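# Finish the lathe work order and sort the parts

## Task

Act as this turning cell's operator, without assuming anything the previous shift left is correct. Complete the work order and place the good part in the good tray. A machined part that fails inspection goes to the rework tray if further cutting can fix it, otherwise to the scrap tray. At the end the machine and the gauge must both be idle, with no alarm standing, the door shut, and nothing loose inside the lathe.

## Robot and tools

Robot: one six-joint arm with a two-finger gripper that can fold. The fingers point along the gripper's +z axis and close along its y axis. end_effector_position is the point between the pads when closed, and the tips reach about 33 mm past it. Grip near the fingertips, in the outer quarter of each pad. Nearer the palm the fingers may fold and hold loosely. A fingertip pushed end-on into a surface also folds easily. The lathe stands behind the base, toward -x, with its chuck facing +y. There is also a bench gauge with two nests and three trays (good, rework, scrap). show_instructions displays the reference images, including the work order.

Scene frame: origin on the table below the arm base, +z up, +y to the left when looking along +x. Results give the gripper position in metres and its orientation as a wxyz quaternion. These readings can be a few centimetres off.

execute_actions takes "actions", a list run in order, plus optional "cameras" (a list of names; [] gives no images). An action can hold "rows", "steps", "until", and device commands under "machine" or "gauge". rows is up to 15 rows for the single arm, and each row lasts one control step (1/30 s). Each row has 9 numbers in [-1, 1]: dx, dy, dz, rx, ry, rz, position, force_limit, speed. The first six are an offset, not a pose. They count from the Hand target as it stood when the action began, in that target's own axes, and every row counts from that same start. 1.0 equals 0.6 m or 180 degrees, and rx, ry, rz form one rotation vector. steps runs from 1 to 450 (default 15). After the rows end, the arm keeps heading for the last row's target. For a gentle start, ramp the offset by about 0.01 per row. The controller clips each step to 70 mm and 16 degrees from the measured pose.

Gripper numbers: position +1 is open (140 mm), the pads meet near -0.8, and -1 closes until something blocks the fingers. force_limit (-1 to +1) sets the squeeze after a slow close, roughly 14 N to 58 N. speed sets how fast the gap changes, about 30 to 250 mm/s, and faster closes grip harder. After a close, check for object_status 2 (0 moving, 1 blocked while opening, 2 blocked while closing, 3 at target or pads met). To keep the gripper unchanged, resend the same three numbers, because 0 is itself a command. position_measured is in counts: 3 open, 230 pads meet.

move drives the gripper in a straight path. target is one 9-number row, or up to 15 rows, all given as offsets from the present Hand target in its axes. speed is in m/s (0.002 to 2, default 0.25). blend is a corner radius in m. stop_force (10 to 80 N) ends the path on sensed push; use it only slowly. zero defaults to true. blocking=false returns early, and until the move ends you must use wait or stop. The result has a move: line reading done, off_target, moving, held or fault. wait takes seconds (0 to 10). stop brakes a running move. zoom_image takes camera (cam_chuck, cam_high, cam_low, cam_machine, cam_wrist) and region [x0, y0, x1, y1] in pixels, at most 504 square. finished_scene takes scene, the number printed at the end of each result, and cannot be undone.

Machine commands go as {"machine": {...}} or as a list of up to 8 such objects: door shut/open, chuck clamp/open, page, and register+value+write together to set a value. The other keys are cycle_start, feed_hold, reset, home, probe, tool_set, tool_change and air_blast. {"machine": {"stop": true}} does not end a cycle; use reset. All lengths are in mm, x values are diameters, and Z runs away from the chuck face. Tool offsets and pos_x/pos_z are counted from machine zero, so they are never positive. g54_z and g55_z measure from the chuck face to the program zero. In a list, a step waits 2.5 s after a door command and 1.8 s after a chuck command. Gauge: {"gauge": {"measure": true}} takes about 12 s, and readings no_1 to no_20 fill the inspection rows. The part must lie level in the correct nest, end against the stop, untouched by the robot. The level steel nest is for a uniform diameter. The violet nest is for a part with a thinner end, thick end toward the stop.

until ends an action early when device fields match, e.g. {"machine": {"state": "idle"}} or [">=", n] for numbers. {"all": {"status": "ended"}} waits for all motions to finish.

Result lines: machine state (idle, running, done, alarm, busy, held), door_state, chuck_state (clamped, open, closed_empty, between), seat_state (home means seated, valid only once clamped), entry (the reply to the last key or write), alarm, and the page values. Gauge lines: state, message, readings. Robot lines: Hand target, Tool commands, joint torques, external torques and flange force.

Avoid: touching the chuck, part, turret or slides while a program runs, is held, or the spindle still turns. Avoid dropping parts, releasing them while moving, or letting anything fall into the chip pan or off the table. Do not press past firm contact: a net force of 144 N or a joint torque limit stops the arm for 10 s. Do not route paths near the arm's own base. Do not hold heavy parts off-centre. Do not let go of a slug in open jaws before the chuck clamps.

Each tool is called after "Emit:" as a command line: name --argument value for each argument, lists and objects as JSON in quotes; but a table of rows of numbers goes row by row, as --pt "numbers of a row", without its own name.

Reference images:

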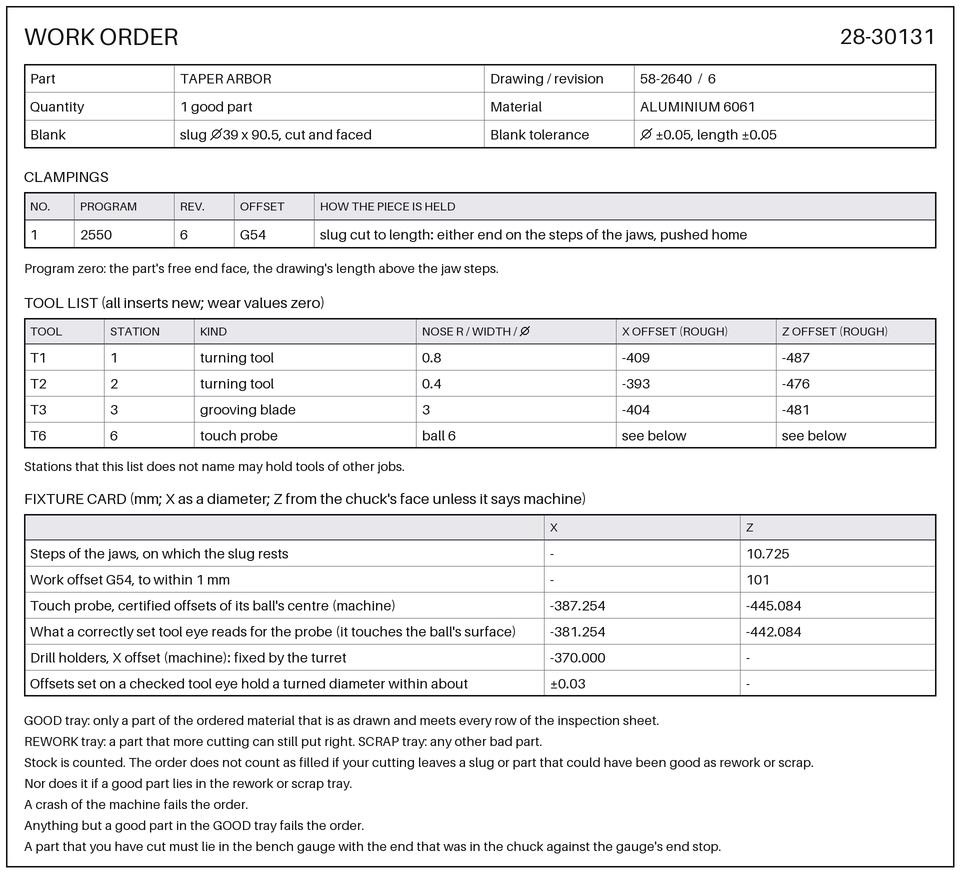

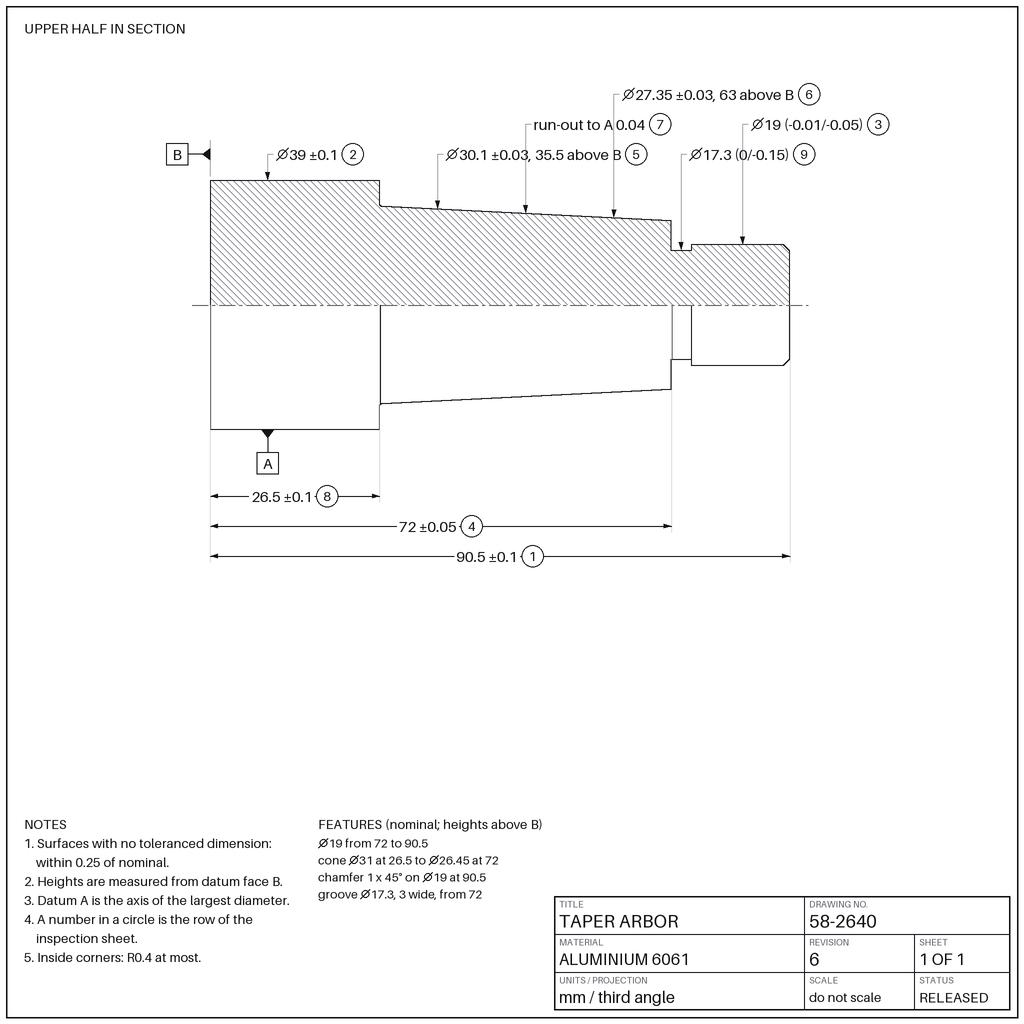

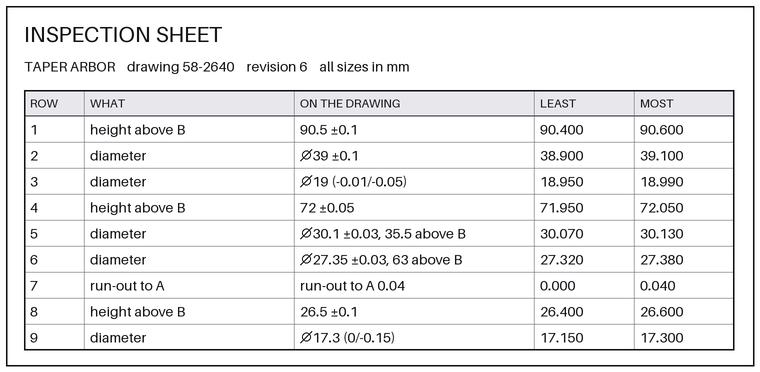

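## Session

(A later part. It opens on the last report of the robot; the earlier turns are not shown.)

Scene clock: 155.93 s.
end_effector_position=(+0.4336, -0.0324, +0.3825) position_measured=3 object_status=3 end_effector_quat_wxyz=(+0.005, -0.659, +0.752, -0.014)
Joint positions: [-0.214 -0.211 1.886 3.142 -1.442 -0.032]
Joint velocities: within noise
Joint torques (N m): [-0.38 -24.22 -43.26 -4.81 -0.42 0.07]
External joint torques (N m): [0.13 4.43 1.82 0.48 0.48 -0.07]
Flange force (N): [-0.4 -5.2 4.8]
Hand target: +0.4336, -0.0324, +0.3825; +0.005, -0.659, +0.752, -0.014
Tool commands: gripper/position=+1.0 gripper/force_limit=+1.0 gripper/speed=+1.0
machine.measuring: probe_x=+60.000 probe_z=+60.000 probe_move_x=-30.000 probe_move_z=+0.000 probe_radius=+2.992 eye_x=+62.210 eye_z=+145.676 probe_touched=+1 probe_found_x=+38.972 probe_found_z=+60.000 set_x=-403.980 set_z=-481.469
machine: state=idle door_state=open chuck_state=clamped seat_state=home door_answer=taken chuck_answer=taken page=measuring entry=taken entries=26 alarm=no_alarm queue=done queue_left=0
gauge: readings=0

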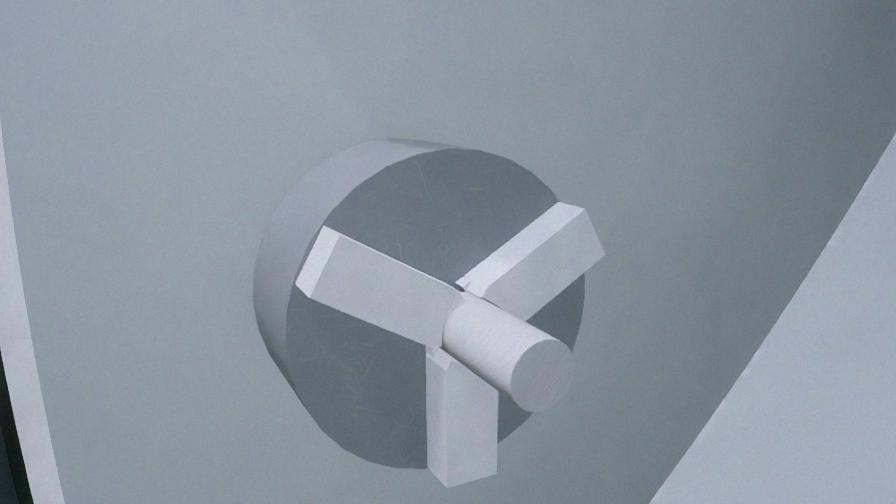

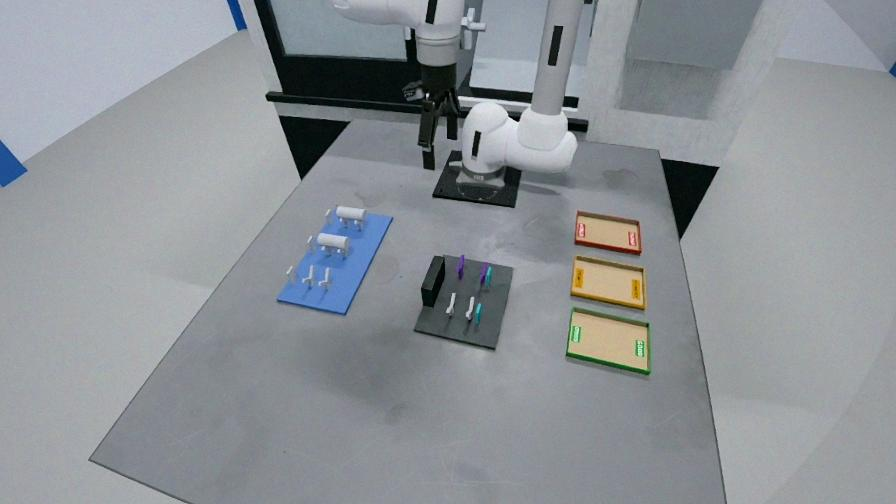

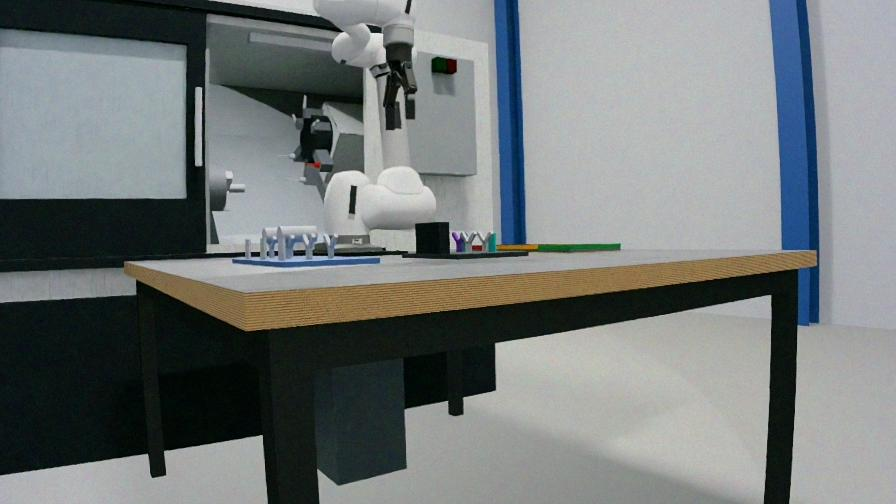

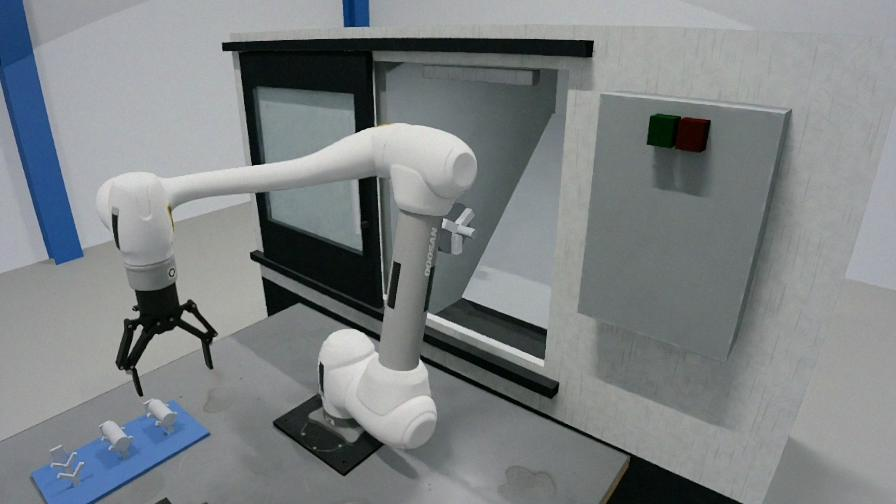

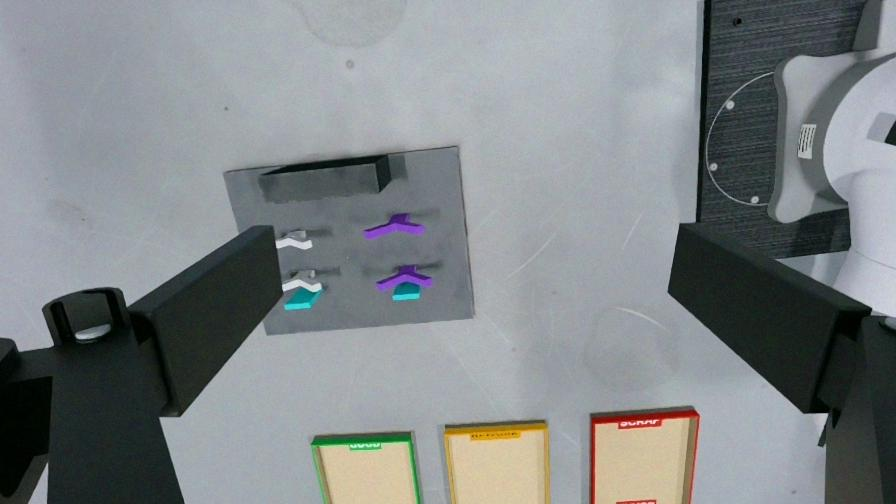

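Emit:
move --target '[0.5, 0, 0, 0, 0, 0, 1, 1, 1]' --cameras '["cam_wrist", "cam_high"]'

Scene clock: 167.80 s.
end_effector_position=(+0.3945, -0.3298, +0.3858) position_measured=3 object_status=3 end_effector_quat_wxyz=(+0.005, -0.659, +0.752, -0.014)
Joint positions: [-0.829 -0.074 1.77 3.156 -1.425 -0.648]
Joint velocities: within noise
Joint torques (N m): [-1.85 -37.31 -43.03 -4.82 -0.25 -0.01]
External joint torques (N m): [1.43 4.08 1.48 0.54 0.35 0.01]
Flange force (N): [0.2 -5.4 4.0]
Hand target: +0.3945, -0.3298, +0.3857; +0.005, -0.659, +0.752, -0.014
Off the commanded pose: 0.000 m, 0 deg.
machine.measuring: probe_x=+60.000 probe_z=+60.000 probe_move_x=-30.000 probe_move_z=+0.000 probe_radius=+2.992 eye_x=+62.210 eye_z=+145.676 probe_touched=+1 probe_found_x=+38.972 probe_found_z=+60.000 set_x=-403.980 set_z=-481.469
machine: state=idle door_state=open chuck_state=clamped seat_state=home door_answer=taken chuck_answer=taken page=measuring entry=taken entries=26 alarm=no_alarm queue=done queue_left=0
gauge: readings=0
move: done
Images, in order (width x height): cam_high 896x504, cam_wrist 896x504.

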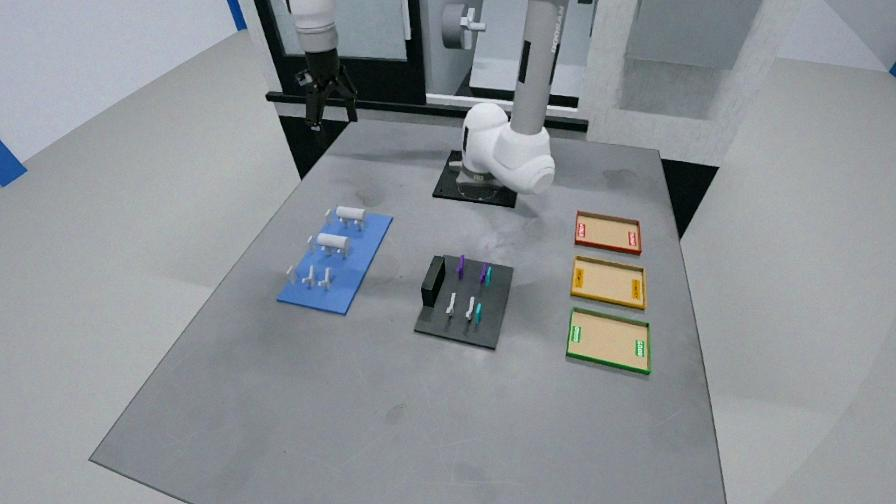

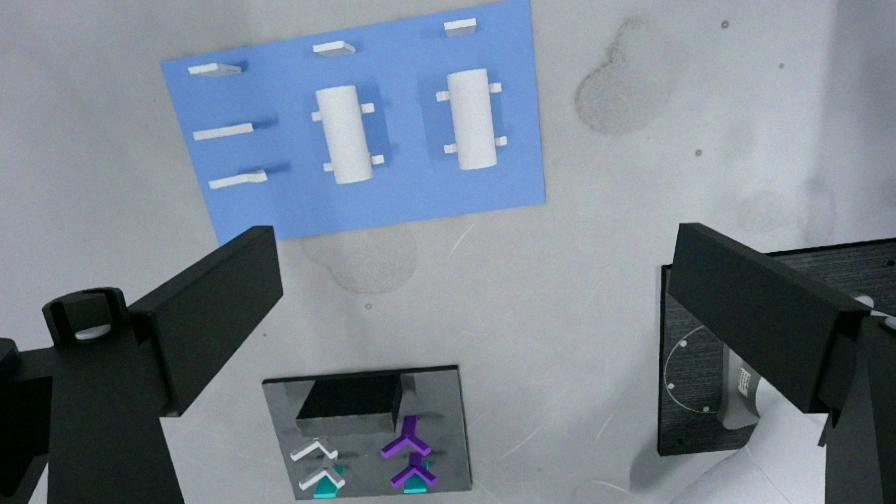

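Emit:
zoom_image --camera "cam_wrist" --region '[280, 40, 540, 200]'

Emit:
zoom_image --camera "cam_high" --region '[430, 0, 500, 50]'

Scaled by 1.938.

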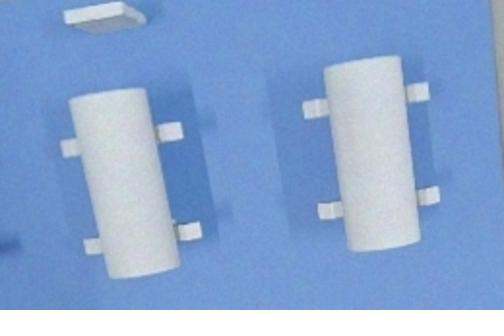

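Scaled by 7.200.

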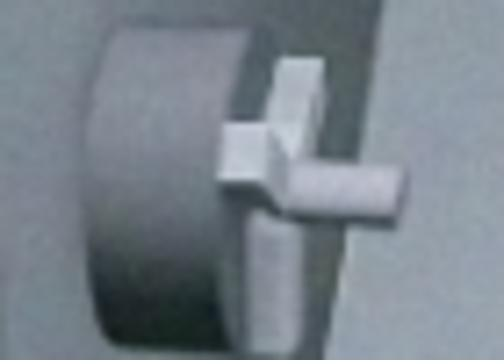

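Emit:
move --target '[0.02, 0, 0.33, 0, 0, 0, 1, 1, 1]' --cameras '["cam_wrist"]'

Emit:
zoom_image --camera "cam_wrist" --region '[250, 0, 700, 250]'

Scene clock: 203.40 s.
end_effector_position=(+0.3980, -0.3446, +0.1880) position_measured=3 object_status=3 end_effector_quat_wxyz=(+0.005, -0.659, +0.752, -0.014)
Joint positions: [-0.842 0.048 2.025 3.158 -1.049 -0.668]
Joint velocities: within noise
Joint torques (N m): [-0.67 -44.42 -39.04 -4.2 -0.4 -0.07]
External joint torques (N m): [0.17 3.44 2.33 0.41 0.49 0.07]
Flange force (N): [0.4 -1.3 6.6]
Hand target: +0.3980, -0.3446, +0.1879; +0.005, -0.659, +0.752, -0.014
Off the commanded pose: 0.000 m, 0 deg.
machine.measuring: probe_x=+60.000 probe_z=+60.000 probe_move_x=-30.000 probe_move_z=+0.000 probe_radius=+2.992 eye_x=+62.210 eye_z=+145.676 probe_touched=+1 probe_found_x=+38.972 probe_found_z=+60.000 set_x=-403.980 set_z=-481.469
machine: state=idle door_state=open chuck_state=clamped seat_state=home door_answer=taken chuck_answer=taken page=measuring entry=taken entries=26 alarm=no_alarm queue=done queue_left=0
gauge: readings=0
move: done
Images, in order (width x height): cam_wrist 896x504.

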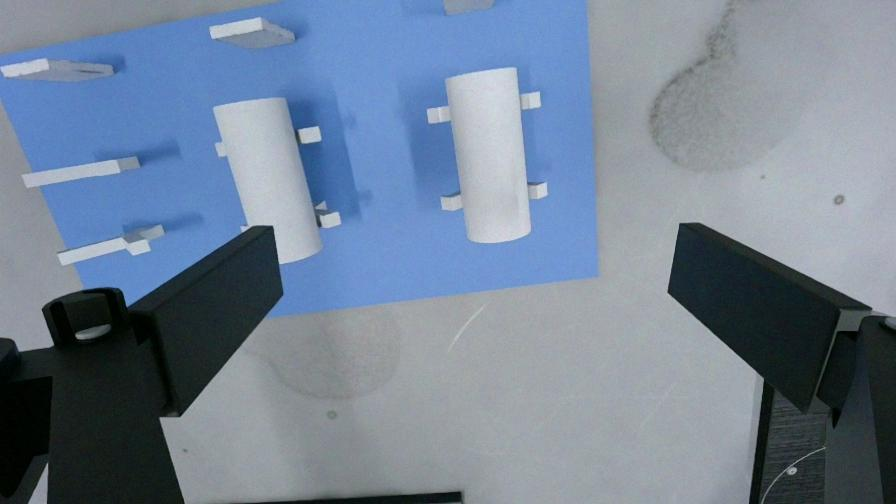

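Scaled by 1.120.

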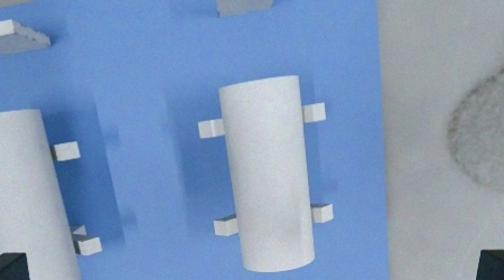

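Emit:
move --pt "0.03 0.07 -0.3 0 0 0 1 1 1" --pt "0.267 0.618 -0.618 0 0 0.458 1 1 1" --blend '[0.05, 0]' --cameras '["cam_wrist", "cam_high", "cam_machine"]'

Scene clock: 250.47 s.
end_effector_position=(+0.0001, -0.4498, +0.5501) position_measured=3 object_status=3 end_effector_quat_wxyz=(+0.013, -0.001, +1.000, -0.007)
Joint positions: [-1.714 -0.158 1.549 3.167 -1.748 -0.089]
Joint velocities: within noise
Joint torques (N m): [-0.56 -27.33 -42.93 -4.64 -0.48 0]
External joint torques (N m): [0.3 3.98 2.3 0.5 0.5 0]
Flange force (N): [-0.5 -3.5 4.5]
Hand target: +0.0000, -0.4498, +0.5501; +0.013, -0.001, +1.000, -0.007
Off the commanded pose: 0.000 m, 0 deg.
machine.measuring: probe_x=+60.000 probe_z=+60.000 probe_move_x=-30.000 probe_move_z=+0.000 probe_radius=+2.992 eye_x=+62.210 eye_z=+145.676 probe_touched=+1 probe_found_x=+38.972 probe_found_z=+60.000 set_x=-403.980 set_z=-481.469
machine: state=idle door_state=open chuck_state=clamped seat_state=home door_answer=taken chuck_answer=taken page=measuring entry=taken entries=26 alarm=no_alarm queue=done queue_left=0
gauge: readings=0
move: done
Images, in order (width x height): cam_high 896x504, cam_machine 896x504, cam_wrist 896x504.

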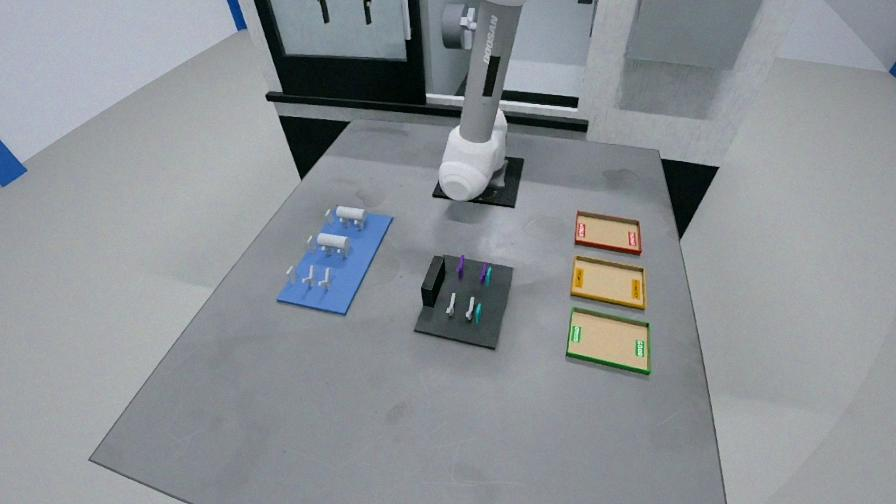

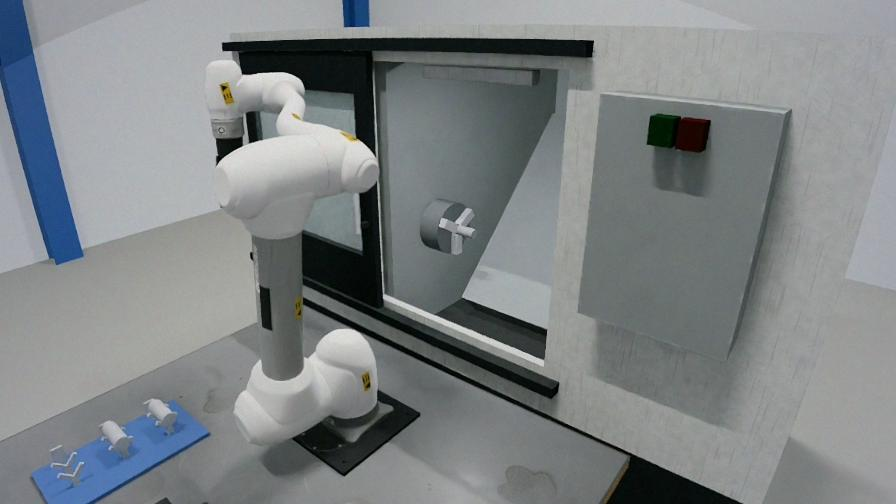

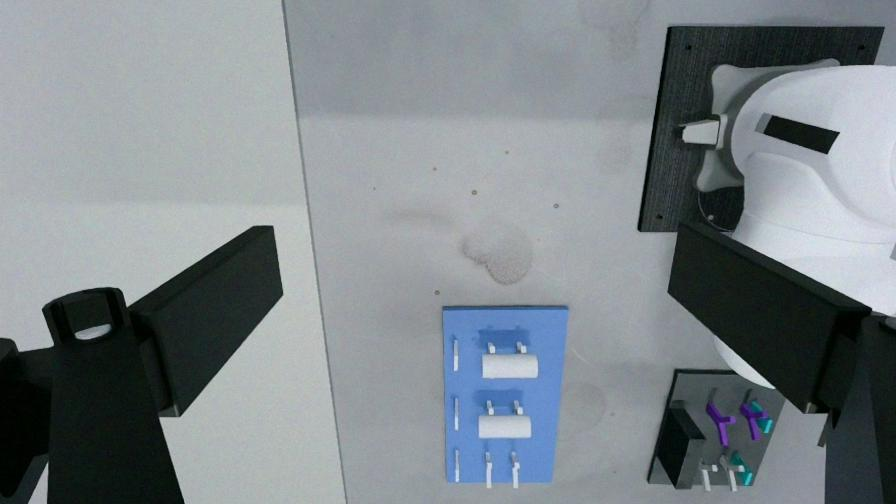

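Emit:
move --pt "0.429 0.298 -0.165 0 0 0.25 0.2 1 1" --pt "0.593 0.749 -0.21 0 0 0.5 0.2 1 1" --blend '[0.05, 0]' --cameras '["cam_wrist", "cam_high", "cam_machine", "cam_chuck"]'

Scene clock: 281.30 s.
end_effector_position=(-0.3594, +0.0008, +0.6605) position_measured=104 object_status=3 end_effector_quat_wxyz=(+0.014, +0.707, +0.707, +0.004)
Joint positions: [-3.275 -0.239 1.395 3.143 -2.01 -0.082]
Joint velocities: within noise
Joint torques (N m): [-0.77 -17.71 -39.92 -4.29 -0.54 -0.1]
External joint torques (N m): [0.96 3.92 1.91 0.37 0.47 0.1]
Flange force (N): [-3.0 -4.4 2.8]
Hand target: -0.3594, +0.0008, +0.6605; +0.014, +0.707, +0.707, +0.004
Off the commanded pose: 0.000 m, 0 deg.
machine.measuring: probe_x=+60.000 probe_z=+60.000 probe_move_x=-30.000 probe_move_z=+0.000 probe_radius=+2.992 eye_x=+62.210 eye_z=+145.676 probe_touched=+1 probe_found_x=+38.972 probe_found_z=+60.000 set_x=-403.980 set_z=-481.469
machine: state=idle door_state=open chuck_state=clamped seat_state=home door_answer=taken chuck_answer=taken page=measuring entry=taken entries=26 alarm=no_alarm queue=done queue_left=0
gauge: readings=0
move: done
Images, in order (width x height): cam_chuck 896x504, cam_high 896x504, cam_machine 896x504, cam_wrist 896x504.

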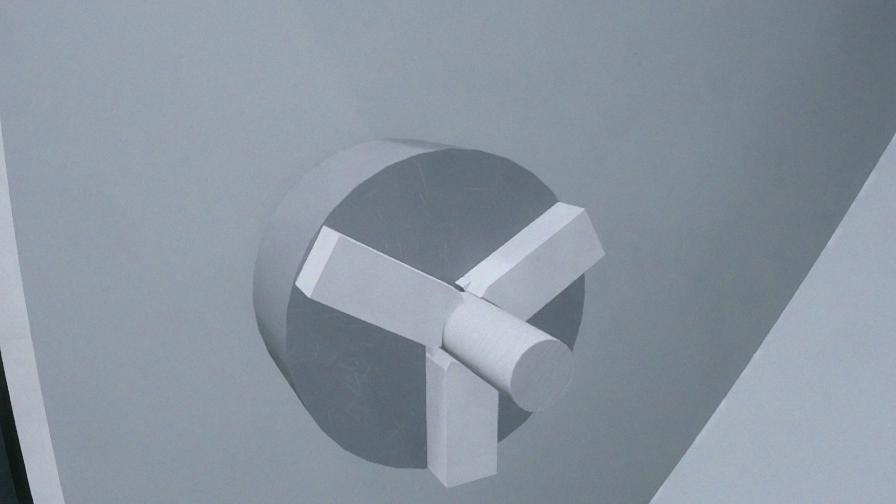

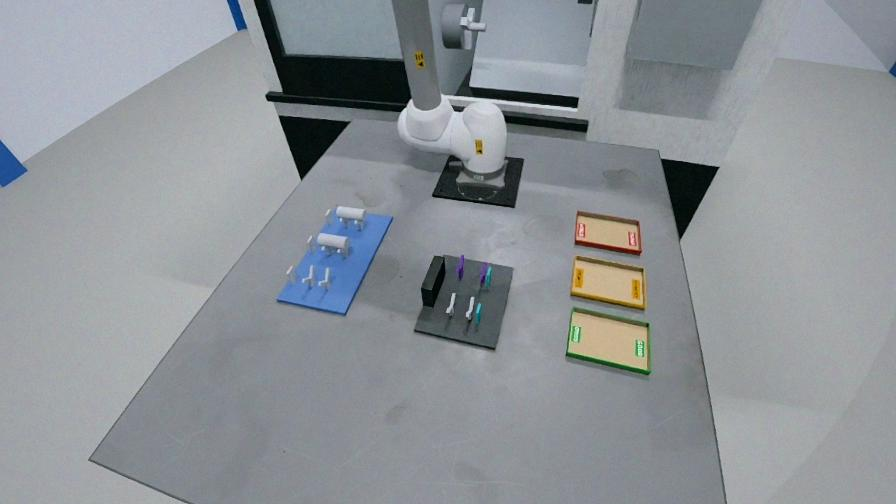

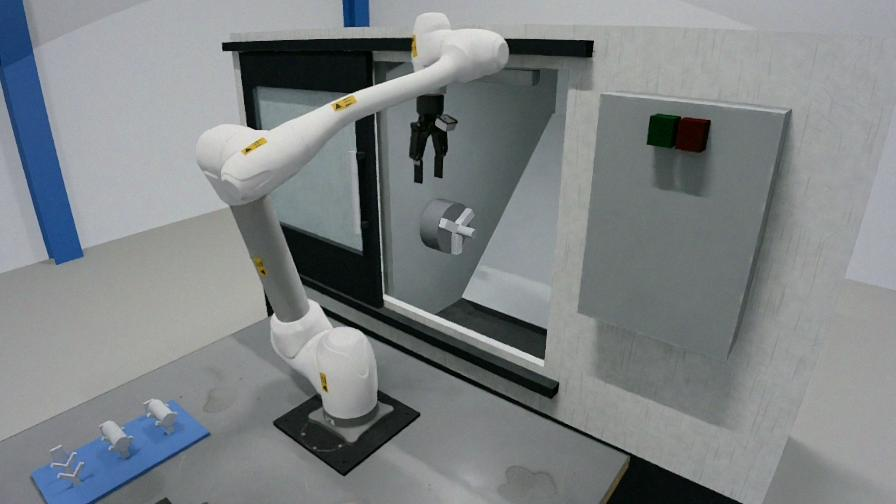

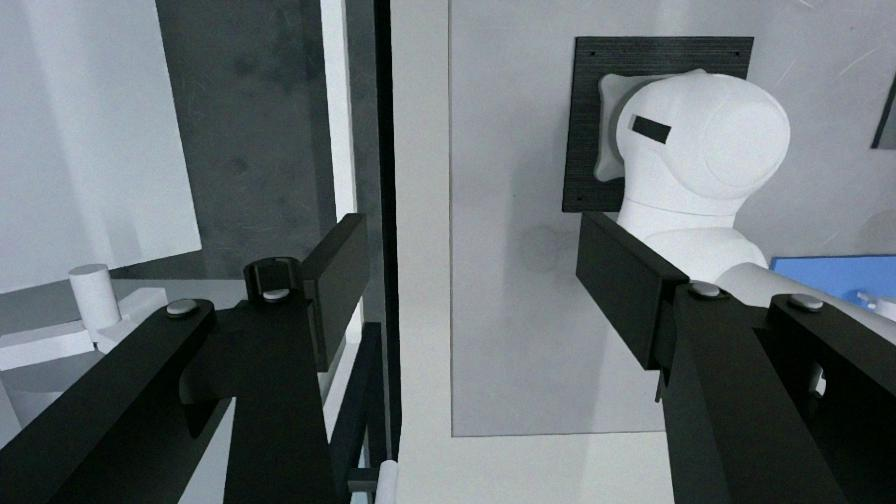

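Emit:
move --target '[0.051, -0.2525, 0.093, 0.5, 0, 0, 0.2, 1, 1]' --cameras '["cam_wrist", "cam_high", "cam_machine", "cam_chuck"]'

Scene clock: 318.27 s.
end_effector_position=(-0.5094, +0.0304, +0.6004) position_measured=104 object_status=3 end_effector_quat_wxyz=(+0.490, -0.510, -0.503, +0.497)
Joint positions: [-3.528 -0.666 2.315 4.863 -0.34 -1.735]
Joint velocities: within noise
Joint torques (N m): [0.15 14.87 -45.81 1.36 -0.95 -0.06]
External joint torques (N m): [-0.25 4.54 2.29 0.18 0.47 0.02]
Flange force (N): [0.0 0.0 0.0]
Hand target: -0.5094, +0.0304, +0.6003; +0.490, -0.510, -0.503, +0.497
Off the commanded pose: 0.000 m, 0 deg.
machine.measuring: probe_x=+60.000 probe_z=+60.000 probe_move_x=-30.000 probe_move_z=+0.000 probe_radius=+2.992 eye_x=+62.210 eye_z=+145.676 probe_touched=+1 probe_found_x=+38.972 probe_found_z=+60.000 set_x=-403.980 set_z=-481.469
machine: state=idle door_state=open chuck_state=clamped seat_state=home door_answer=taken chuck_answer=taken page=measuring entry=taken entries=26 alarm=no_alarm queue=done queue_left=0
gauge: readings=0
move: done
Images, in order (width x height): cam_chuck 896x504, cam_high 896x504, cam_machine 896x504, cam_wrist 896x504.

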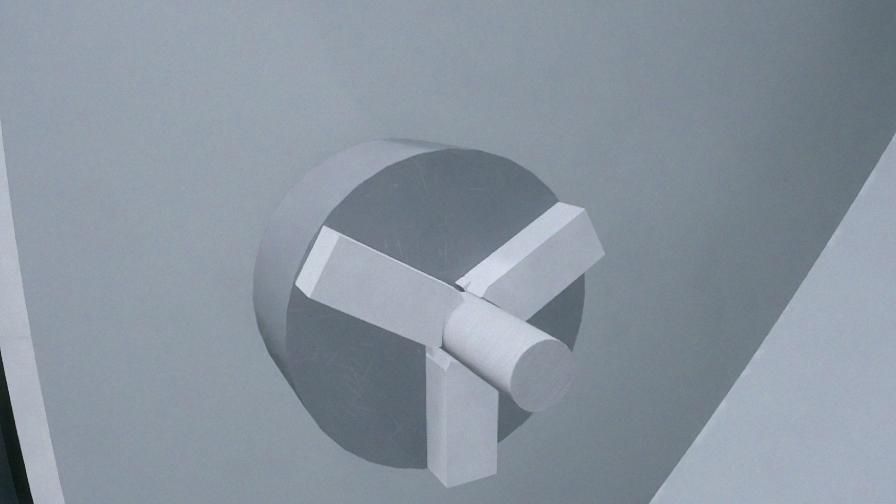

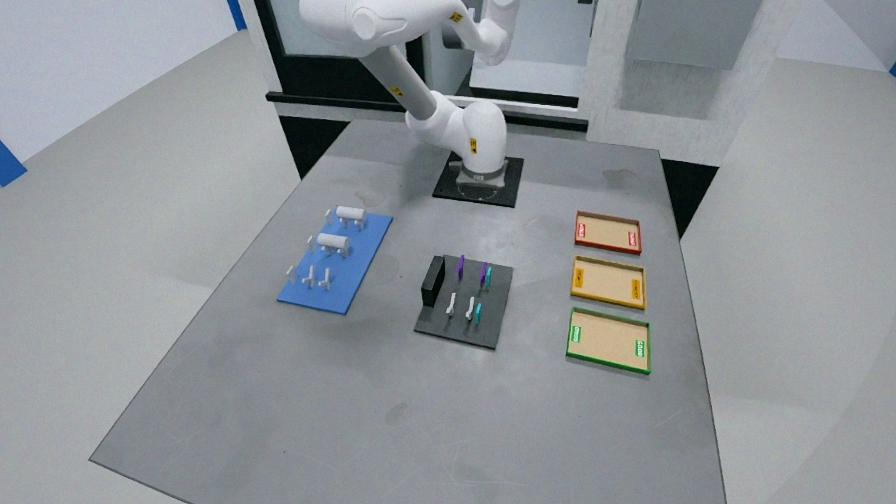

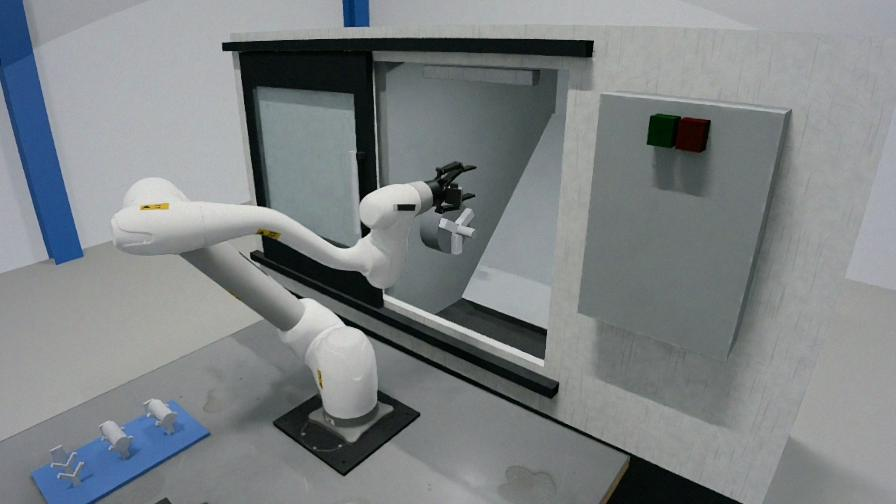

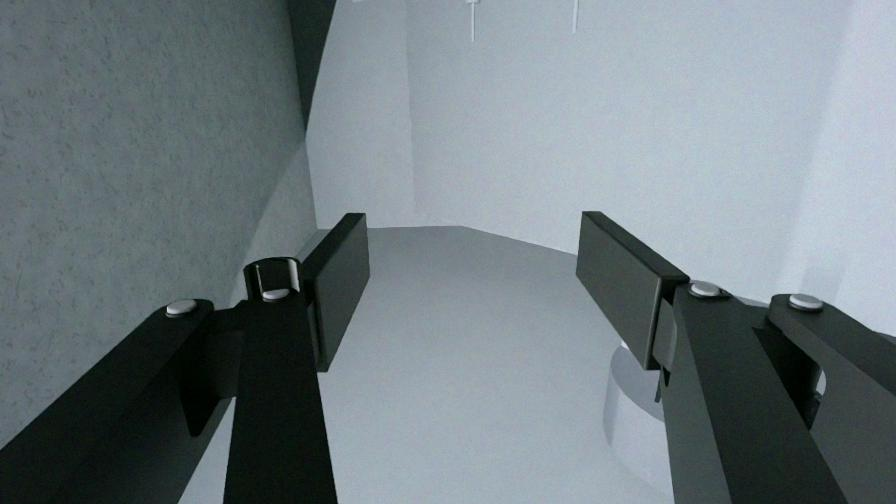

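Emit:
move --target '[0.12, 0.25, 0, 0, 0, 0, 0.2, 1, 1]' --cameras '["cam_wrist", "cam_machine"]'

Scene clock: 322.60 s.
end_effector_position=(-0.5056, +0.1002, +0.4494) position_measured=104 object_status=3 end_effector_quat_wxyz=(+0.490, -0.510, -0.503, +0.497)
Joint positions: [-3.877 -0.52 2.544 5.177 -0.786 -2.203]
Joint velocities: within noise
Joint torques (N m): [0.83 7.97 -39.5 3.29 -2.09 0.01]
External joint torques (N m): [-0.71 4.68 1.63 -0.02 0.44 -0.06]
Flange force (N): [0.0 0.0 0.0]
Hand target: -0.5056, +0.1002, +0.4494; +0.490, -0.510, -0.503, +0.497
Off the commanded pose: 0.000 m, 0 deg.
machine.measuring: probe_x=+60.000 probe_z=+60.000 probe_move_x=-30.000 probe_move_z=+0.000 probe_radius=+2.992 eye_x=+62.210 eye_z=+145.676 probe_touched=+1 probe_found_x=+38.972 probe_found_z=+60.000 set_x=-403.980 set_z=-481.469
machine: state=idle door_state=open chuck_state=clamped seat_state=home door_answer=taken chuck_answer=taken page=measuring entry=taken entries=26 alarm=no_alarm queue=done queue_left=0
gauge: readings=0
move: done
Images, in order (width x height): cam_machine 896x504, cam_wrist 896x504.

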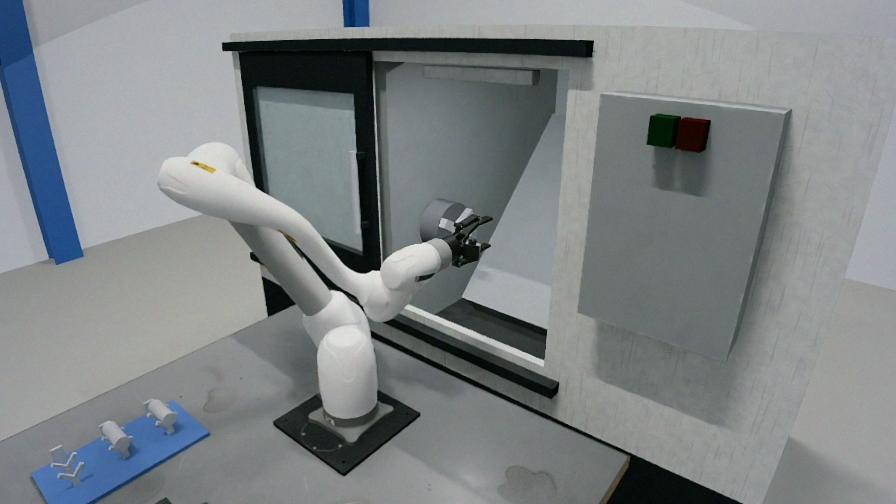

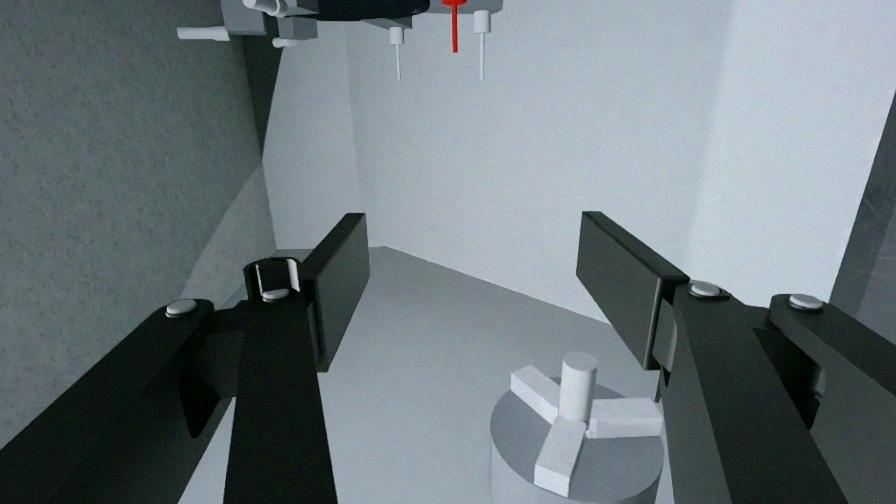

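Emit:
zoom_image --camera "cam_wrist" --region '[480, 330, 680, 504]'

Scaled by 2.520.

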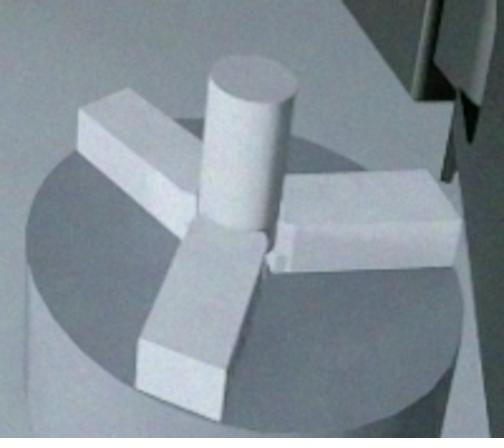

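Emit:
move --pt "-0.12 -0.25 0 0 0 0 0.2 1 1" --pt "-0.171 -0.343 -0.2525 -0.5 0 0 0.2 1 1" --cameras '["cam_machine"]'

Scene clock: 345.33 s.
end_effector_position=(-0.3594, +0.0008, +0.6605) position_measured=104 object_status=3 end_effector_quat_wxyz=(+0.014, +0.707, +0.707, +0.004)
Joint positions: [-3.275 -0.239 1.395 3.144 -2.01 -0.082]
Joint velocities: within noise
Joint torques (N m): [0.19 -18.68 -39.87 -4.38 -0.56 -0.04]
External joint torques (N m): [-0.03 4.86 1.8 0.46 0.49 0.04]
Flange force (N): [-0.1 -5.7 1.9]
Hand target: -0.3594, +0.0008, +0.6605; +0.014, +0.707, +0.707, +0.004
Off the commanded pose: 0.000 m, 0 deg.
machine.measuring: probe_x=+60.000 probe_z=+60.000 probe_move_x=-30.000 probe_move_z=+0.000 probe_radius=+2.992 eye_x=+62.210 eye_z=+145.676 probe_touched=+1 probe_found_x=+38.972 probe_found_z=+60.000 set_x=-403.980 set_z=-481.469
machine: state=idle door_state=open chuck_state=clamped seat_state=home door_answer=taken chuck_answer=taken page=measuring entry=taken entries=26 alarm=no_alarm queue=done queue_left=0
gauge: readings=0
move: done
Images, in order (width x height): cam_machine 896x504.

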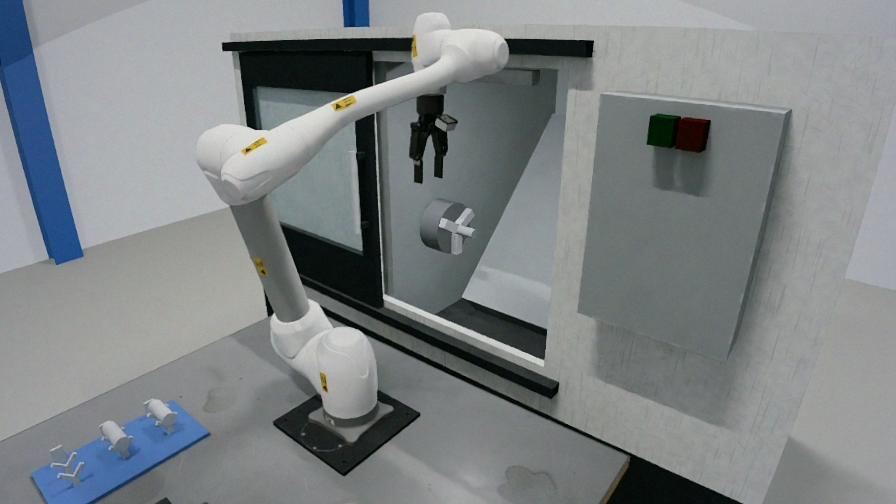

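Emit:
move --target '[-0.45, 0.166, 0.044, 0, 0, -0.25, 0.2, 1, 1]' --cameras '["cam_machine"]'

Emit:
execute_actions --actions '[{"machine":[{"door":"shut","page":"program"},{"register":"t2_x_wear","value":0.06,"write":true}],"steps":150,"until":{"machine":{"queue":["!=","running"]}}}]' --cameras '["cam_high","cam_machine"]'

Scene clock: 353.70 s.
end_effector_position=(-0.2588, -0.2694, +0.6405) position_measured=104 object_status=3 end_effector_quat_wxyz=(+0.015, +0.382, +0.924, -0.002)
Joint positions: [-2.482 -0.229 1.432 3.162 -1.954 -0.068]
Joint velocities: within noise
Joint torques (N m): [0.02 -18.53 -40.48 -4.63 -0.47 -0.07]
External joint torques (N m): [-0.1 3.64 1.62 0.67 0.44 0.07]
Flange force (N): [0.0 -4.0 2.4]
Hand target: -0.2588, -0.2694, +0.6405; +0.015, +0.382, +0.924, -0.002
Off the commanded pose: 0.000 m, 0 deg.
machine.measuring: probe_x=+60.000 probe_z=+60.000 probe_move_x=-30.000 probe_move_z=+0.000 probe_radius=+2.992 eye_x=+62.210 eye_z=+145.676 probe_touched=+1 probe_found_x=+38.972 probe_found_z=+60.000 set_x=-403.980 set_z=-481.469
machine: state=idle door_state=open chuck_state=clamped seat_state=home door_answer=taken chuck_answer=taken page=measuring entry=taken entries=26 alarm=no_alarm queue=done queue_left=0
gauge: readings=0
move: done
Images, in order (width x height): cam_machine 896x504.

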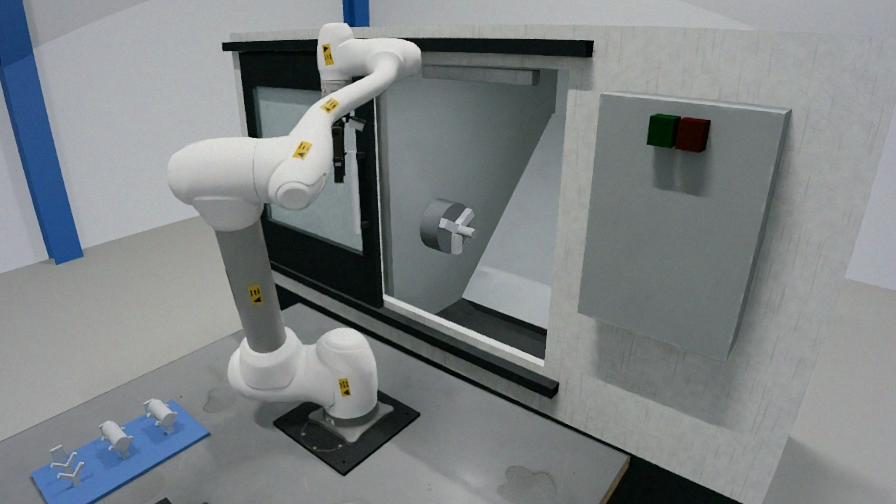

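Scene clock: 356.67 s.
end_effector_position=(-0.2588, -0.2694, +0.6405) position_measured=104 object_status=3 end_effector_quat_wxyz=(+0.015, +0.382, +0.924, -0.002)
Joint positions: [-2.482 -0.229 1.432 3.162 -1.954 -0.068]
Joint velocities: within noise
Joint torques (N m): [-0.66 -19.1 -40.75 -4.37 -0.6 -0.1]
External joint torques (N m): [0.59 4.76 2.29 0.45 0.57 0.1]
Flange force (N): [-1.9 -5.1 3.5]
Hand target: -0.2588, -0.2694, +0.6405; +0.015, +0.382, +0.924, -0.002
Tool commands: gripper/position=+0.2 gripper/force_limit=+1.0 gripper/speed=+1.0
Off the commanded pose: 0.000 m, 0 deg.
machine.program: program=+2550 tool_call=+6 tool_in_place=+6 program_revision=+6 program_offset=+54 load_peak=+0 stored1_number=+7813 stored1_revision=+3 stored2_number=+2550 stored2_revision=+6 stored3_number=+2711 stored3_revision=+2 stored4_number=+0 stored4_revision=+0 cycles=+0
machine: state=idle door_state=shut chuck_state=clamped seat_state=home door_answer=taken chuck_answer=taken page=program entry=taken entries=27 alarm=no_alarm queue=done queue_left=0
gauge: readings=0
Images, in order (width x height): cam_high 896x504, cam_machine 896x504.

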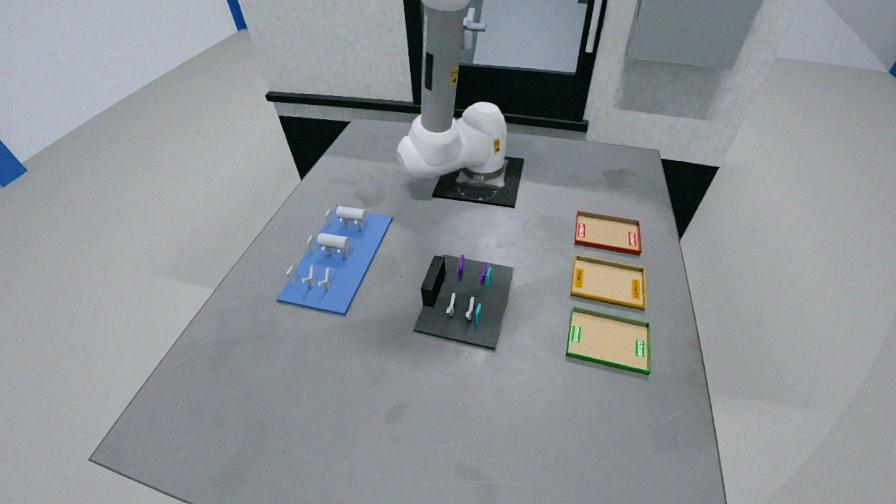

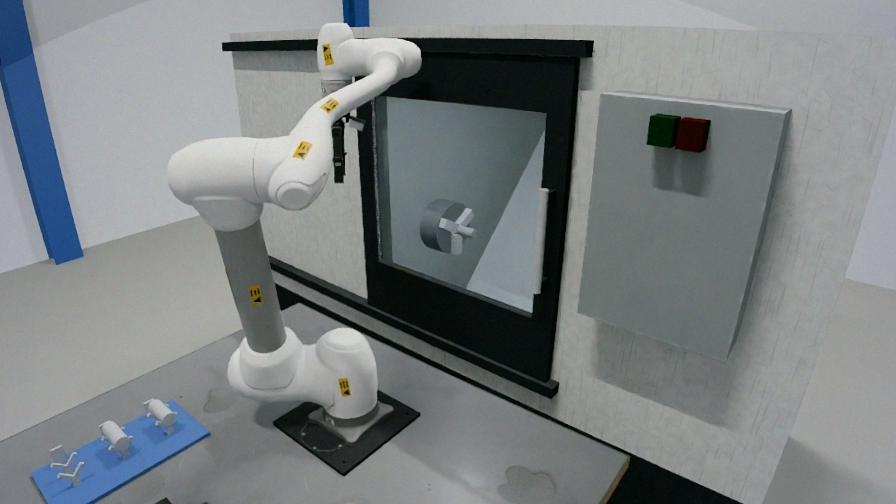

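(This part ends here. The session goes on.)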